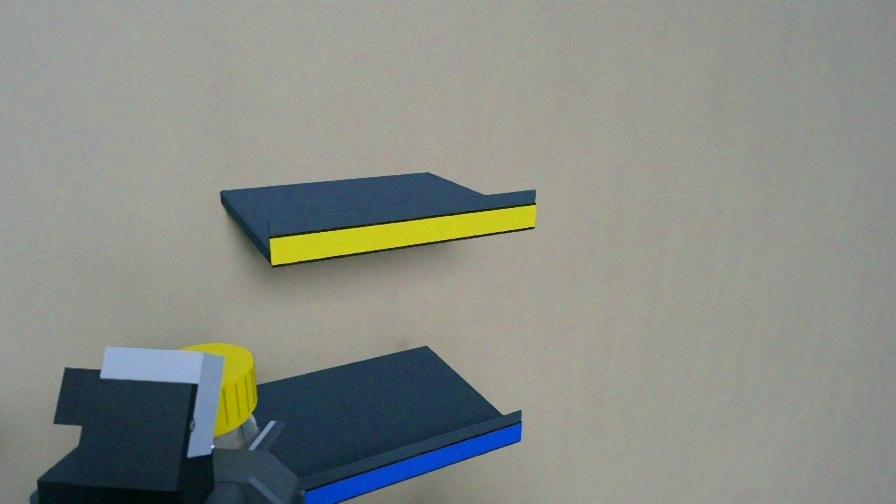

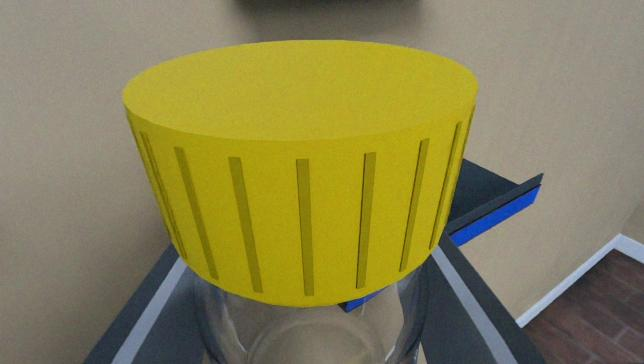

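Emit:
move:
  target: {"side": "left", "x": 0.178, "y": -0.05, "z": 1.37, "quat_wxyz": [0.36861, 0.33779, -0.58507, -0.63846]}
  min_time_s: 0.8

Emit:
move:
  target: {"side": "left", "x": 0.2, "y": -0.1, "z": 1.475, "quat_wxyz": [0.34041, 0.31194, -0.59924, -0.65394]}
  min_time_s: 0.8

Emit:
move:
  target: {"side": "left", "x": 0.295, "y": -0.195, "z": 1.46, "quat_wxyz": [0.34041, 0.31194, -0.59924, -0.65394]}
  min_time_s: 0.9
  cameras: ["left_wrist_camera", "head_camera"]

Scene clock: 68.17 s.
Joint torques (N m): left_arm=[-16.56 3.06 8.95 -1.59 -1.79 -1.69 0.16] | right_arm=[-1.01 -5.16 0.2 0.31 0.11 -0.31 0.13]
External joint torques (N m): left_arm=[-0.4 0.13 0.66 0.21 -0.24 -0.39 0.15] | right_arm=[0.48 -0.36 0.45 0.29 0.09 0.01 0.12]
Wrist force (N): left_arm=[0.9 -6.7 0.1] | right_arm=[2.4 -0.8 -5.4]
Wrist torque (N m): left_arm=[0.18 0.10 0.03] | right_arm=[0.10 0.03 -0.20]
Wrist force, peak (N): left_arm=[0.9 -7.7 0.3] | right_arm=[2.1 0.3 -6.3]
move: done
base_odometry: x=+3.465 y=+0.285 heading=+0.165
lidar_m: 0.40 0.41 0.56 1.51 2.34 3.25 5.44 2.93 2.23 1.67 0.58 0.41
base_status: not commanded
joint_positions: torso_squat_rad=+0.350 torso_shift_rad=+0.000 torso_pitch_rad=+0.000 torso_yaw_rad=+0.000 left_shoulder_pitch_rad=-1.083 left_shoulder_roll_rad=+0.426 left_shoulder_yaw_rad=-0.600 left_elbow_rad=-2.339 left_forearm_roll_rad=+0.183 left_wrist_pitch_rad=+1.532 left_hand_roll_rad=-0.686 left_gripper_m=+0.055 right_shoulder_pitch_rad=-0.002 right_shoulder_roll_rad=-0.150 right_shoulder_yaw_rad=+0.026 right_elbow_rad=-0.118 right_forearm_roll_rad=-0.036 right_wrist_pitch_rad=-0.015 right_hand_roll_rad=+0.033 right_gripper_m=+0.100 head_pan_rad=-0.450 head_tilt_rad=+0.350
joint_status: all done
wheel_motors_off: 0
motor_effort: left_wheel=+4(5) right_wheel=-3(5)
chest: x=-0.2280 y=-0.0002 z=+1.2475 quat_wxyz=(+1.000, +0.000, +0.000, +0.000) (m; base frame)
left_hand: x=+0.1777 y=-0.0499 z=+1.3701 quat_wxyz=(+0.368, +0.338, -0.586, -0.638) (m; base frame)
left_hand_status: reached (checked arc, planned for 0.8 s): 0 mm and 0.1 deg off.
right_hand: x=-0.1660 y=-0.3322 z=+0.5733 quat_wxyz=(+0.995, -0.074, -0.066, +0.016) (m; base frame)
pictures: none

Scene clock: 69.63 s.
Joint torques (N m): left_arm=[-18.59 5.45 9.03 -0.74 -1.71 -1.75 0.16] | right_arm=[-1.13 -5.25 0.05 0.4 -0.11 -0.23 0]
External joint torques (N m): left_arm=[-0.68 0.17 0.68 0.27 -0.35 -0.27 0.15] | right_arm=[0.36 -0.46 0.3 0.38 -0.12 0.09 0]
Wrist force (N): left_arm=[1.0 -6.7 0.3] | right_arm=[1.9 -0.3 -5.9]
Wrist torque (N m): left_arm=[0.21 0.11 0.03] | right_arm=[0.03 0.00 -0.21]
Wrist force, peak (N): left_arm=[-0.4 -8.1 0.3] | right_arm=[2.1 -1.1 -6.3]
move: done
base_odometry: x=+3.465 y=+0.285 heading=+0.165
lidar_m: 0.39 0.41 0.56 1.51 2.33 3.25 5.44 2.93 2.22 1.66 0.58 0.42
base_status: not commanded
joint_positions: torso_squat_rad=+0.350 torso_shift_rad=+0.000 torso_pitch_rad=+0.000 torso_yaw_rad=+0.000 left_shoulder_pitch_rad=-1.421 left_shoulder_roll_rad=+0.325 left_shoulder_yaw_rad=-0.421 left_elbow_rad=-1.963 left_forearm_roll_rad=+0.417 left_wrist_pitch_rad=+1.473 left_hand_roll_rad=-0.814 left_gripper_m=+0.055 right_shoulder_pitch_rad=-0.002 right_shoulder_roll_rad=-0.150 right_shoulder_yaw_rad=+0.026 right_elbow_rad=-0.118 right_forearm_roll_rad=-0.036 right_wrist_pitch_rad=-0.015 right_hand_roll_rad=+0.033 right_gripper_m=+0.100 head_pan_rad=-0.450 head_tilt_rad=+0.350
joint_status: all done
wheel_motors_off: 0
motor_effort: left_wheel=+4(5) right_wheel=-3(4)
chest: x=-0.2280 y=-0.0002 z=+1.2475 quat_wxyz=(+1.000, +0.000, +0.000, +0.000) (m; base frame)
left_hand: x=+0.1999 y=-0.1000 z=+1.4751 quat_wxyz=(+0.340, +0.312, -0.599, -0.654) (m; base frame)
left_hand_status: reached (checked arc, planned for 0.8 s): 0 mm and 0.0 deg off.
right_hand: x=-0.1660 y=-0.3322 z=+0.5733 quat_wxyz=(+0.995, -0.074, -0.066, +0.016) (m; base frame)
pictures: none

Scene clock: 71.70 s.
Joint torques (N m): left_arm=[-21.97 9.03 7.2 -4.22 -1.36 -1.67 0.1] | right_arm=[-0.95 -5.56 0.47 -0.09 -0.05 -0.32 0.09]
External joint torques (N m): left_arm=[-1.2 1.29 -0.82 0.2 -0.34 -0.09 0.09] | right_arm=[0.54 -0.77 0.72 -0.11 -0.06 -0.01 0.08]
Wrist force (N): left_arm=[1.0 -6.4 0.6] | right_arm=[2.7 -1.0 -5.2]
Wrist torque (N m): left_arm=[0.15 0.14 0.04] | right_arm=[0.16 0.08 -0.16]
Wrist force, peak (N): left_arm=[-1.1 -7.7 0.4] | right_arm=[1.5 -1.8 -6.8]
move: done
base_odometry: x=+3.465 y=+0.285 heading=+0.165
lidar_m: 0.39 0.41 0.55 1.50 2.33 3.24 5.45 2.93 2.23 1.67 0.58 0.42
base_status: not commanded
joint_positions: torso_squat_rad=+0.350 torso_shift_rad=+0.000 torso_pitch_rad=+0.000 torso_yaw_rad=+0.000 left_shoulder_pitch_rad=-1.584 left_shoulder_roll_rad=+0.107 left_shoulder_yaw_rad=-0.492 left_elbow_rad=-1.279 left_forearm_roll_rad=+0.312 left_wrist_pitch_rad=+1.030 left_hand_roll_rad=-0.893 left_gripper_m=+0.055 right_shoulder_pitch_rad=-0.002 right_shoulder_roll_rad=-0.150 right_shoulder_yaw_rad=+0.026 right_elbow_rad=-0.118 right_forearm_roll_rad=-0.036 right_wrist_pitch_rad=-0.015 right_hand_roll_rad=+0.033 right_gripper_m=+0.100 head_pan_rad=-0.450 head_tilt_rad=+0.350
joint_status: all done
wheel_motors_off: 0
motor_effort: left_wheel=+4(5) right_wheel=-4(4)
chest: x=-0.2280 y=-0.0002 z=+1.2475 quat_wxyz=(+1.000, +0.000, +0.000, +0.000) (m; base frame)
left_hand: x=+0.2948 y=-0.1950 z=+1.4601 quat_wxyz=(+0.340, +0.312, -0.599, -0.654) (m; base frame)
left_hand_status: reached (checked arc, planned for 1.0 s): 0 mm and 0.0 deg off.
right_hand: x=-0.1660 y=-0.3322 z=+0.5733 quat_wxyz=(+0.995, -0.074, -0.066, +0.016) (m; base frame)
pictures: head_camera, left_wrist_camera
camera_calibration:
head_camera: T_world_to_cam=[[-0.459813, -0.887696, 0.0238401, -0.124735], [-0.284005, 0.121568, -0.951085, 1.37673], [0.841376, -0.444092, -0.308008, 0.562122], [0, 0, 0, 1]] pos_world=[-0.139314, -0.0284584, 1.48549]
left_wrist_camera: T_world_to_cam=[[-0.603067, -0.797688, -0.0017413, 0.0237811], [-0.431598, 0.32813, -0.84027, 1.44537], [0.670845, -0.505988, -0.542165, 0.569436], [0, 0, 0, 1]] pos_world=[0.256156, -0.167171, 1.52327]

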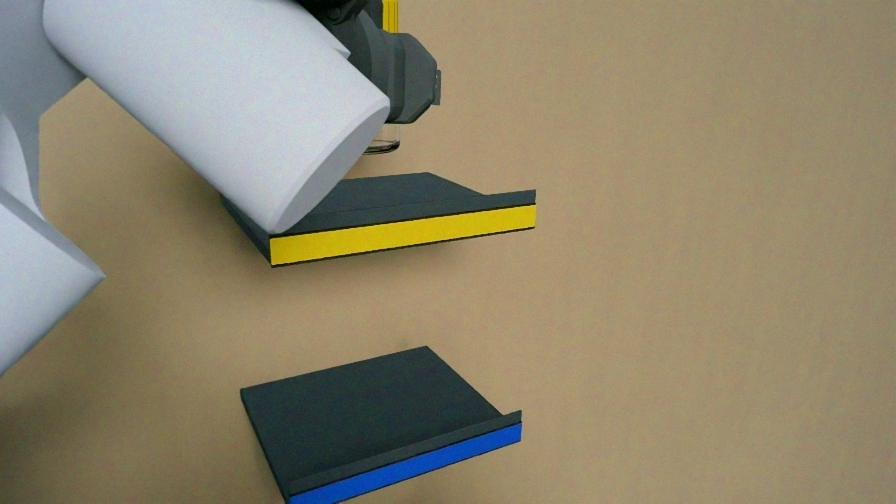

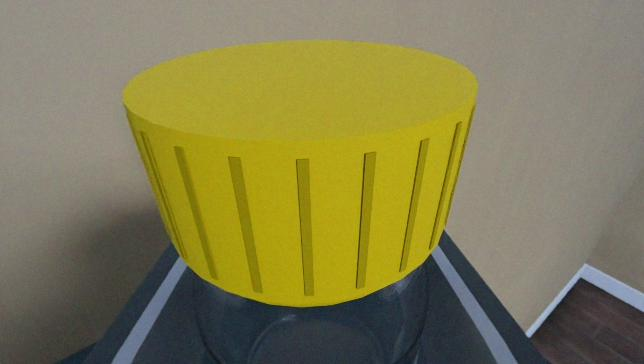

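Emit:
move:
  target: {"side": "left", "x": 0.296, "y": -0.1965, "z": 1.421, "quat_wxyz": [0.34041, 0.31194, -0.59924, -0.65394]}
  min_time_s: 0.8

Emit:
move:
  target: {"side": "left", "x": 0.296, "y": -0.1965, "z": 1.413, "quat_wxyz": [0.34041, 0.31194, -0.59924, -0.65394]}
  min_time_s: 0.4

Scene clock: 73.17 s.
Joint torques (N m): left_arm=[-21.97 6.69 6.89 -6.2 -1.21 -1.96 0.49] | right_arm=[-1.05 -4.95 0.06 0.43 0.11 -0.09 0.17]
External joint torques (N m): left_arm=[-1.18 0.38 -1.45 -1.39 -0.17 -0.43 0.47] | right_arm=[0.44 -0.17 0.31 0.41 0.1 0.23 0.16]
Wrist force (N): left_arm=[1.0 -6.3 0.2] | right_arm=[2.4 0.0 -6.1]
Wrist torque (N m): left_arm=[0.13 0.10 -0.10] | right_arm=[0.01 0.03 -0.17]
Wrist force, peak (N): left_arm=[0.8 -7.1 0.1] | right_arm=[2.3 -0.3 -6.5]
move: done
base_odometry: x=+3.465 y=+0.285 heading=+0.165
lidar_m: 0.39 0.41 0.56 1.51 2.33 3.25 5.44 2.92 2.22 1.67 0.59 0.41
base_status: not commanded
joint_positions: torso_squat_rad=+0.350 torso_shift_rad=+0.000 torso_pitch_rad=+0.000 torso_yaw_rad=+0.000 left_shoulder_pitch_rad=-1.479 left_shoulder_roll_rad=+0.096 left_shoulder_yaw_rad=-0.545 left_elbow_rad=-1.348 left_forearm_roll_rad=+0.239 left_wrist_pitch_rad=+1.005 left_hand_roll_rad=-0.852 left_gripper_m=+0.055 right_shoulder_pitch_rad=-0.002 right_shoulder_roll_rad=-0.150 right_shoulder_yaw_rad=+0.026 right_elbow_rad=-0.118 right_forearm_roll_rad=-0.036 right_wrist_pitch_rad=-0.015 right_hand_roll_rad=+0.033 right_gripper_m=+0.100 head_pan_rad=-0.450 head_tilt_rad=+0.350
joint_status: all done
wheel_motors_off: 0
motor_effort: left_wheel=+3(4) right_wheel=-3(4)
chest: x=-0.2280 y=-0.0002 z=+1.2475 quat_wxyz=(+1.000, +0.000, +0.000, +0.000) (m; base frame)
left_hand: x=+0.2961 y=-0.1963 z=+1.4211 quat_wxyz=(+0.341, +0.312, -0.599, -0.654) (m; base frame)
left_hand_status: reached (checked arc, planned for 0.8 s): 0 mm and 0.0 deg off.
right_hand: x=-0.1660 y=-0.3322 z=+0.5733 quat_wxyz=(+0.995, -0.074, -0.066, +0.016) (m; base frame)
pictures: none

Scene clock: 73.90 s.
Joint torques (N m): left_arm=[-18.21 4.17 4.21 -4.89 0.36 -0.69 0.69] | right_arm=[-0.61 -4.95 0.08 0.18 0.07 -0.21 -0.04]
External joint torques (N m): left_arm=[2.56 -1.84 -4.17 0.01 1.41 0.83 0.68] | right_arm=[0.88 -0.16 0.33 0.16 0.06 0.11 -0.04]
Wrist force (N): left_arm=[-2.8 3.3 0.4] | right_arm=[2.0 -0.3 -4.7]
Wrist torque (N m): left_arm=[0.26 0.16 -0.11] | right_arm=[0.03 -0.02 -0.21]
Wrist force, peak (N): left_arm=[0.7 -6.9 0.7] | right_arm=[3.0 -0.5 -5.6]
move: done
base_odometry: x=+3.465 y=+0.285 heading=+0.165
lidar_m: 0.39 0.41 0.56 1.50 2.32 3.24 5.44 2.93 2.23 1.67 0.59 0.42
base_status: not commanded
joint_positions: torso_squat_rad=+0.350 torso_shift_rad=+0.000 torso_pitch_rad=+0.000 torso_yaw_rad=+0.000 left_shoulder_pitch_rad=-1.458 left_shoulder_roll_rad=+0.094 left_shoulder_yaw_rad=-0.554 left_elbow_rad=-1.361 left_forearm_roll_rad=+0.223 left_wrist_pitch_rad=+1.000 left_hand_roll_rad=-0.844 left_gripper_m=+0.055 right_shoulder_pitch_rad=-0.002 right_shoulder_roll_rad=-0.150 right_shoulder_yaw_rad=+0.026 right_elbow_rad=-0.118 right_forearm_roll_rad=-0.036 right_wrist_pitch_rad=-0.015 right_hand_roll_rad=+0.033 right_gripper_m=+0.100 head_pan_rad=-0.450 head_tilt_rad=+0.350
joint_status: all done
wheel_motors_off: 0
motor_effort: left_wheel=+4(4) right_wheel=-3(4)
chest: x=-0.2280 y=-0.0002 z=+1.2475 quat_wxyz=(+1.000, +0.000, +0.000, +0.000) (m; base frame)
left_hand: x=+0.2961 y=-0.1962 z=+1.4142 quat_wxyz=(+0.340, +0.312, -0.600, -0.653) (m; base frame)
left_hand_status: reached (checked arc, planned for 0.4 s): 1 mm and 0.1 deg off.
right_hand: x=-0.1660 y=-0.3322 z=+0.5733 quat_wxyz=(+0.995, -0.074, -0.066, +0.016) (m; base frame)
pictures: none

Emit:
move:
  joints: {"left_gripper_m": 0.1}

Emit:
move:
  target: {"side": "left", "x": 0.288, "y": -0.191, "z": 1.447, "quat_wxyz": [0.34041, 0.31194, -0.59924, -0.65394]}
  min_time_s: 0.6

Emit:
move:
  target: {"side": "left", "x": 0.205, "y": -0.115, "z": 1.46, "quat_wxyz": [0.34041, 0.31194, -0.59924, -0.65394]}
  min_time_s: 0.8
  cameras: ["left_wrist_camera"]

Emit:
move:
  joints: {"left_shoulder_pitch_rad": -0.639, "left_shoulder_roll_rad": 0.972, "left_shoulder_yaw_rad": 0.503, "left_elbow_rad": -2.219, "left_forearm_roll_rad": 0.566, "left_wrist_pitch_rad": 1.619, "left_hand_roll_rad": -1.16, "head_pan_rad": 0.5, "head_tilt_rad": 0.35}
  min_time_s: 1.5

Emit:
move:
  target: {"side": "left", "x": 0.15, "y": 0.47, "z": 1.32, "quat_wxyz": [0.62178, 0.56977, -0.36298, -0.39612]}
  min_time_s: 0.9
  cameras: ["left_wrist_camera", "head_camera"]

Scene clock: 75.77 s.
Joint torques (N m): left_arm=[-20.58 5.3 6.19 -4.82 -0.83 -1.41 0.56] | right_arm=[-0.92 -5.17 0.14 0.42 -0.15 -0.06 -0.09]
External joint torques (N m): left_arm=[0.19 -0.71 -2.2 0.08 0.23 0.11 0.54] | right_arm=[0.57 -0.38 0.39 0.4 -0.17 0.26 -0.09]
Wrist force (N): left_arm=[1.0 -5.2 0.7] | right_arm=[2.2 -0.5 -5.7]
Wrist torque (N m): left_arm=[0.20 0.11 -0.09] | right_arm=[0.09 0.02 -0.20]
Wrist force, peak (N): left_arm=[1.0 -5.8 0.5] | right_arm=[2.6 -1.1 -6.5]
move: done
base_odometry: x=+3.465 y=+0.285 heading=+0.165
lidar_m: 0.40 0.41 0.56 1.51 2.32 3.24 5.45 2.93 2.23 1.67 0.58 0.42
base_status: not commanded
joint_positions: torso_squat_rad=+0.350 torso_shift_rad=+0.000 torso_pitch_rad=+0.000 torso_yaw_rad=+0.000 left_shoulder_pitch_rad=-1.457 left_shoulder_roll_rad=+0.094 left_shoulder_yaw_rad=-0.555 left_elbow_rad=-1.361 left_forearm_roll_rad=+0.223 left_wrist_pitch_rad=+1.000 left_hand_roll_rad=-0.844 left_gripper_m=+0.100 right_shoulder_pitch_rad=-0.002 right_shoulder_roll_rad=-0.150 right_shoulder_yaw_rad=+0.026 right_elbow_rad=-0.118 right_forearm_roll_rad=-0.036 right_wrist_pitch_rad=-0.015 right_hand_roll_rad=+0.033 right_gripper_m=+0.100 head_pan_rad=-0.450 head_tilt_rad=+0.350
joint_status: all done
wheel_motors_off: 0
motor_effort: left_wheel=+4(4) right_wheel=-4(4)
chest: x=-0.2280 y=-0.0002 z=+1.2475 quat_wxyz=(+1.000, +0.000, +0.000, +0.000) (m; base frame)
left_hand: x=+0.2960 y=-0.1964 z=+1.4136 quat_wxyz=(+0.340, +0.312, -0.599, -0.654) (m; base frame)
right_hand: x=-0.1660 y=-0.3322 z=+0.5733 quat_wxyz=(+0.995, -0.074, -0.066, +0.016) (m; base frame)
pictures: none

Scene clock: 76.70 s.
Joint torques (N m): left_arm=[-21.65 8.46 9 -5.1 -1.05 -1.56 0.08] | right_arm=[-1.19 -4.88 0.07 0.3 -0.08 -0.31 0.16]
External joint torques (N m): left_arm=[-1.08 1.51 0.69 -0.75 0.02 0 0.06] | right_arm=[0.3 -0.09 0.32 0.28 -0.09 0.01 0.16]
Wrist force (N): left_arm=[1.0 -5.3 0.5] | right_arm=[2.2 -1.0 -5.9]
Wrist torque (N m): left_arm=[0.22 0.13 0.05] | right_arm=[0.11 0.02 -0.16]
Wrist force, peak (N): left_arm=[1.2 -5.4 0.3] | right_arm=[2.2 -1.1 -6.4]
move: done
base_odometry: x=+3.465 y=+0.285 heading=+0.165
lidar_m: 0.40 0.41 0.56 1.51 2.33 3.24 5.44 2.93 2.23 1.67 0.58 0.41
base_status: not commanded
joint_positions: torso_squat_rad=+0.350 torso_shift_rad=+0.000 torso_pitch_rad=+0.000 torso_yaw_rad=+0.000 left_shoulder_pitch_rad=-1.530 left_shoulder_roll_rad=+0.115 left_shoulder_yaw_rad=-0.512 left_elbow_rad=-1.362 left_forearm_roll_rad=+0.284 left_wrist_pitch_rad=+1.059 left_hand_roll_rad=-0.870 left_gripper_m=+0.100 right_shoulder_pitch_rad=-0.002 right_shoulder_roll_rad=-0.150 right_shoulder_yaw_rad=+0.026 right_elbow_rad=-0.118 right_forearm_roll_rad=-0.036 right_wrist_pitch_rad=-0.015 right_hand_roll_rad=+0.033 right_gripper_m=+0.100 head_pan_rad=-0.450 head_tilt_rad=+0.350
joint_status: all done
wheel_motors_off: 0
motor_effort: left_wheel=+4(4) right_wheel=-4(4)
chest: x=-0.2280 y=-0.0002 z=+1.2475 quat_wxyz=(+1.000, +0.000, +0.000, +0.000) (m; base frame)
left_hand: x=+0.2879 y=-0.1911 z=+1.4471 quat_wxyz=(+0.340, +0.312, -0.599, -0.654) (m; base frame)
left_hand_status: reached (checked arc, planned for 0.6 s): 0 mm and 0.0 deg off.
right_hand: x=-0.1660 y=-0.3322 z=+0.5733 quat_wxyz=(+0.995, -0.074, -0.066, +0.016) (m; base frame)
pictures: none

Scene clock: 78.57 s.
Joint torques (N m): left_arm=[-18.76 5.74 9.4 -2.14 -1.45 -1.85 0.42] | right_arm=[-0.86 -5.06 -0.07 0.38 -0.05 -0.19 -0.14]
External joint torques (N m): left_arm=[-0.72 0.74 0.83 -0.62 -0.08 -0.38 0.4] | right_arm=[0.63 -0.27 0.18 0.36 -0.07 0.13 -0.14]
Wrist force (N): left_arm=[0.9 -5.0 0.7] | right_arm=[1.8 -0.6 -5.5]
Wrist torque (N m): left_arm=[0.19 0.10 -0.11] | right_arm=[0.09 -0.01 -0.19]
Wrist force, peak (N): left_arm=[0.1 -5.9 -0.2] | right_arm=[2.9 -0.7 -7.0]
move: done
base_odometry: x=+3.465 y=+0.285 heading=+0.165
lidar_m: 0.40 0.41 0.56 1.51 2.32 3.24 5.45 2.93 2.23 1.67 0.59 0.42
base_status: not commanded
joint_positions: torso_squat_rad=+0.350 torso_shift_rad=+0.000 torso_pitch_rad=+0.000 torso_yaw_rad=+0.000 left_shoulder_pitch_rad=-1.400 left_shoulder_roll_rad=+0.288 left_shoulder_yaw_rad=-0.464 left_elbow_rad=-1.938 left_forearm_roll_rad=+0.362 left_wrist_pitch_rad=+1.438 left_hand_roll_rad=-0.803 left_gripper_m=+0.100 right_shoulder_pitch_rad=-0.002 right_shoulder_roll_rad=-0.150 right_shoulder_yaw_rad=+0.026 right_elbow_rad=-0.118 right_forearm_roll_rad=-0.036 right_wrist_pitch_rad=-0.015 right_hand_roll_rad=+0.033 right_gripper_m=+0.100 head_pan_rad=-0.450 head_tilt_rad=+0.350
joint_status: all done
wheel_motors_off: 0
motor_effort: left_wheel=+4(5) right_wheel=-3(5)
chest: x=-0.2280 y=-0.0002 z=+1.2475 quat_wxyz=(+1.000, +0.000, +0.000, +0.000) (m; base frame)
left_hand: x=+0.2050 y=-0.1151 z=+1.4600 quat_wxyz=(+0.340, +0.312, -0.599, -0.654) (m; base frame)
left_hand_status: reached (checked arc, planned for 0.9 s): 0 mm and 0.0 deg off.
right_hand: x=-0.1660 y=-0.3322 z=+0.5733 quat_wxyz=(+0.995, -0.074, -0.066, +0.016) (m; base frame)
pictures: left_wrist_camera
camera_calibration:
left_wrist_camera: T_world_to_cam=[[-0.602896, -0.797817, -0.00225757, 0.0340305], [-0.431656, 0.328571, -0.840068, 1.38016], [0.670962, -0.505499, -0.542477, 0.670555], [0, 0, 0, 1]] pos_world=[0.166356, -0.0873683, 1.52327]

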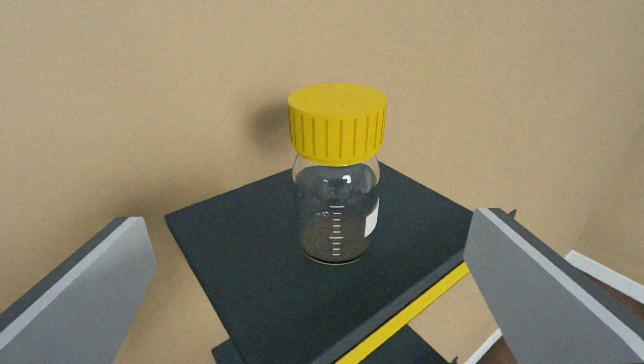

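Scene clock: 80.40 s.
Joint torques (N m): left_arm=[-13.63 13.65 4.55 -2.05 -0.73 -1.95 0.16] | right_arm=[-0.55 -5.22 0.44 0.4 0.02 -0.22 0.01]
External joint torques (N m): left_arm=[-0.66 0.75 -0.09 -0.88 0.08 -0.08 0.14] | right_arm=[0.94 -0.42 0.69 0.38 0 0.1 0]
Wrist force (N): left_arm=[0.7 -5.1 0.5] | right_arm=[1.9 -0.4 -5.2]
Wrist torque (N m): left_arm=[0.20 0.08 0.03] | right_arm=[0.05 -0.05 -0.21]
Wrist force, peak (N): left_arm=[1.9 -5.5 0.0] | right_arm=[3.3 -0.4 -6.1]
move: done
base_odometry: x=+3.465 y=+0.285 heading=+0.165
lidar_m: 0.40 0.41 0.56 1.50 2.33 3.25 5.44 2.93 2.22 1.66 0.58 0.42
base_status: not commanded
joint_positions: torso_squat_rad=+0.350 torso_shift_rad=+0.000 torso_pitch_rad=+0.000 torso_yaw_rad=+0.000 left_shoulder_pitch_rad=-0.639 left_shoulder_roll_rad=+0.972 left_shoulder_yaw_rad=+0.503 left_elbow_rad=-2.219 left_forearm_roll_rad=+0.566 left_wrist_pitch_rad=+1.619 left_hand_roll_rad=-1.160 left_gripper_m=+0.100 right_shoulder_pitch_rad=-0.002 right_shoulder_roll_rad=-0.150 right_shoulder_yaw_rad=+0.026 right_elbow_rad=-0.118 right_forearm_roll_rad=-0.036 right_wrist_pitch_rad=-0.015 right_hand_roll_rad=+0.033 right_gripper_m=+0.100 head_pan_rad=+0.500 head_tilt_rad=+0.350
joint_status: all done
wheel_motors_off: 0
motor_effort: left_wheel=+4(4) right_wheel=-2(4)
chest: x=-0.2280 y=-0.0002 z=+1.2475 quat_wxyz=(+1.000, +0.000, +0.000, +0.000) (m; base frame)
left_hand: x=+0.2005 y=+0.4203 z=+1.4598 quat_wxyz=(+0.585, +0.536, -0.411, -0.449) (m; base frame)
right_hand: x=-0.1660 y=-0.3322 z=+0.5733 quat_wxyz=(+0.995, -0.074, -0.066, +0.016) (m; base frame)
pictures: none

Scene clock: 81.63 s.
Joint torques (N m): left_arm=[-9.63 13.29 5.19 -5.03 -0.76 -1.95 0] | right_arm=[-0.89 -5.27 0.39 0.26 -0.01 -0.23 -0.07]
External joint torques (N m): left_arm=[-1.48 1.17 0.55 -0.77 -0.06 -0.06 -0.02] | right_arm=[0.6 -0.47 0.64 0.25 -0.03 0.09 -0.07]
Wrist force (N): left_arm=[0.7 -5.0 0.4] | right_arm=[1.9 -0.6 -4.6]
Wrist torque (N m): left_arm=[0.19 0.08 0.04] | right_arm=[0.10 0.00 -0.16]
Wrist force, peak (N): left_arm=[0.4 -6.1 -0.2] | right_arm=[1.7 -0.9 -6.6]
move: done
base_odometry: x=+3.465 y=+0.285 heading=+0.165
lidar_m: 0.39 0.41 0.56 1.50 2.33 3.24 5.44 2.93 2.23 1.67 0.58 0.42
base_status: not commanded
joint_positions: torso_squat_rad=+0.350 torso_shift_rad=+0.000 torso_pitch_rad=+0.000 torso_yaw_rad=+0.000 left_shoulder_pitch_rad=-0.055 left_shoulder_roll_rad=+0.644 left_shoulder_yaw_rad=+0.649 left_elbow_rad=-2.495 left_forearm_roll_rad=+0.336 left_wrist_pitch_rad=+1.342 left_hand_roll_rad=-1.189 left_gripper_m=+0.100 right_shoulder_pitch_rad=-0.002 right_shoulder_roll_rad=-0.150 right_shoulder_yaw_rad=+0.026 right_elbow_rad=-0.118 right_forearm_roll_rad=-0.036 right_wrist_pitch_rad=-0.015 right_hand_roll_rad=+0.033 right_gripper_m=+0.100 head_pan_rad=+0.500 head_tilt_rad=+0.350
joint_status: all done
wheel_motors_off: 0
motor_effort: left_wheel=+4(4) right_wheel=-3(5)
chest: x=-0.2280 y=-0.0002 z=+1.2475 quat_wxyz=(+1.000, +0.000, +0.000, +0.000) (m; base frame)
left_hand: x=+0.1496 y=+0.4701 z=+1.3201 quat_wxyz=(+0.623, +0.570, -0.362, -0.395) (m; base frame)
left_hand_status: reached (checked arc, planned for 0.9 s): 0 mm and 0.2 deg off.
right_hand: x=-0.1660 y=-0.3322 z=+0.5733 quat_wxyz=(+0.995, -0.074, -0.066, +0.016) (m; base frame)
pictures: head_camera, left_wrist_camera
camera_calibration:
head_camera: T_world_to_cam=[[0.454544, -0.890403, 0.0239002, 0.0635183], [-0.263534, -0.160066, -0.951278, 1.38119], [0.850846, 0.426099, -0.307408, 0.563473], [0, 0, 0, 1]] pos_world=[-0.144311, 0.037543, 1.48559]
left_wrist_camera: T_world_to_cam=[[0.392446, -0.919774, -0.00103581, 0.374032], [-0.500755, -0.212716, -0.839045, 1.30982], [0.771512, 0.329799, -0.544061, 0.52197], [0, 0, 0, 1]] pos_world=[0.106406, 0.4505, 1.38337]

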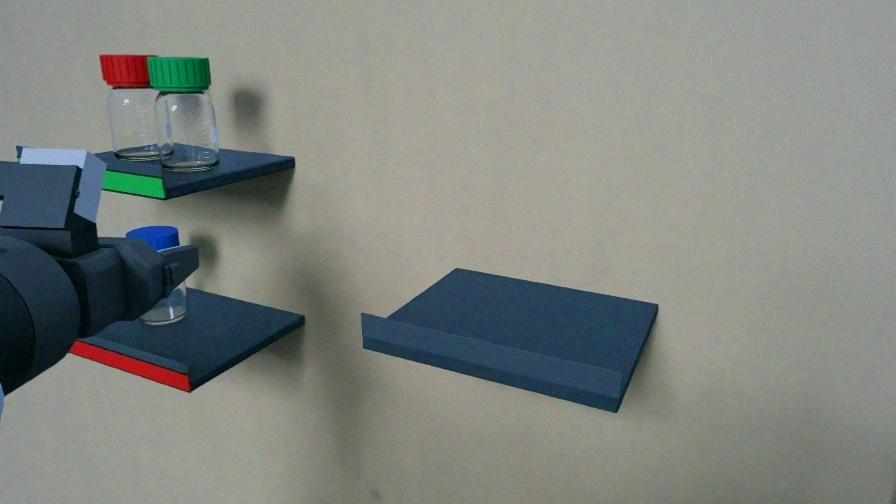

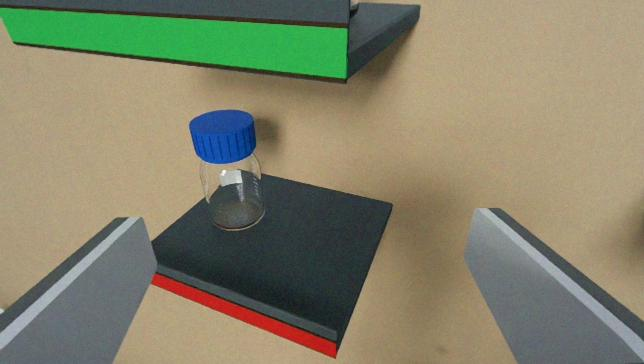

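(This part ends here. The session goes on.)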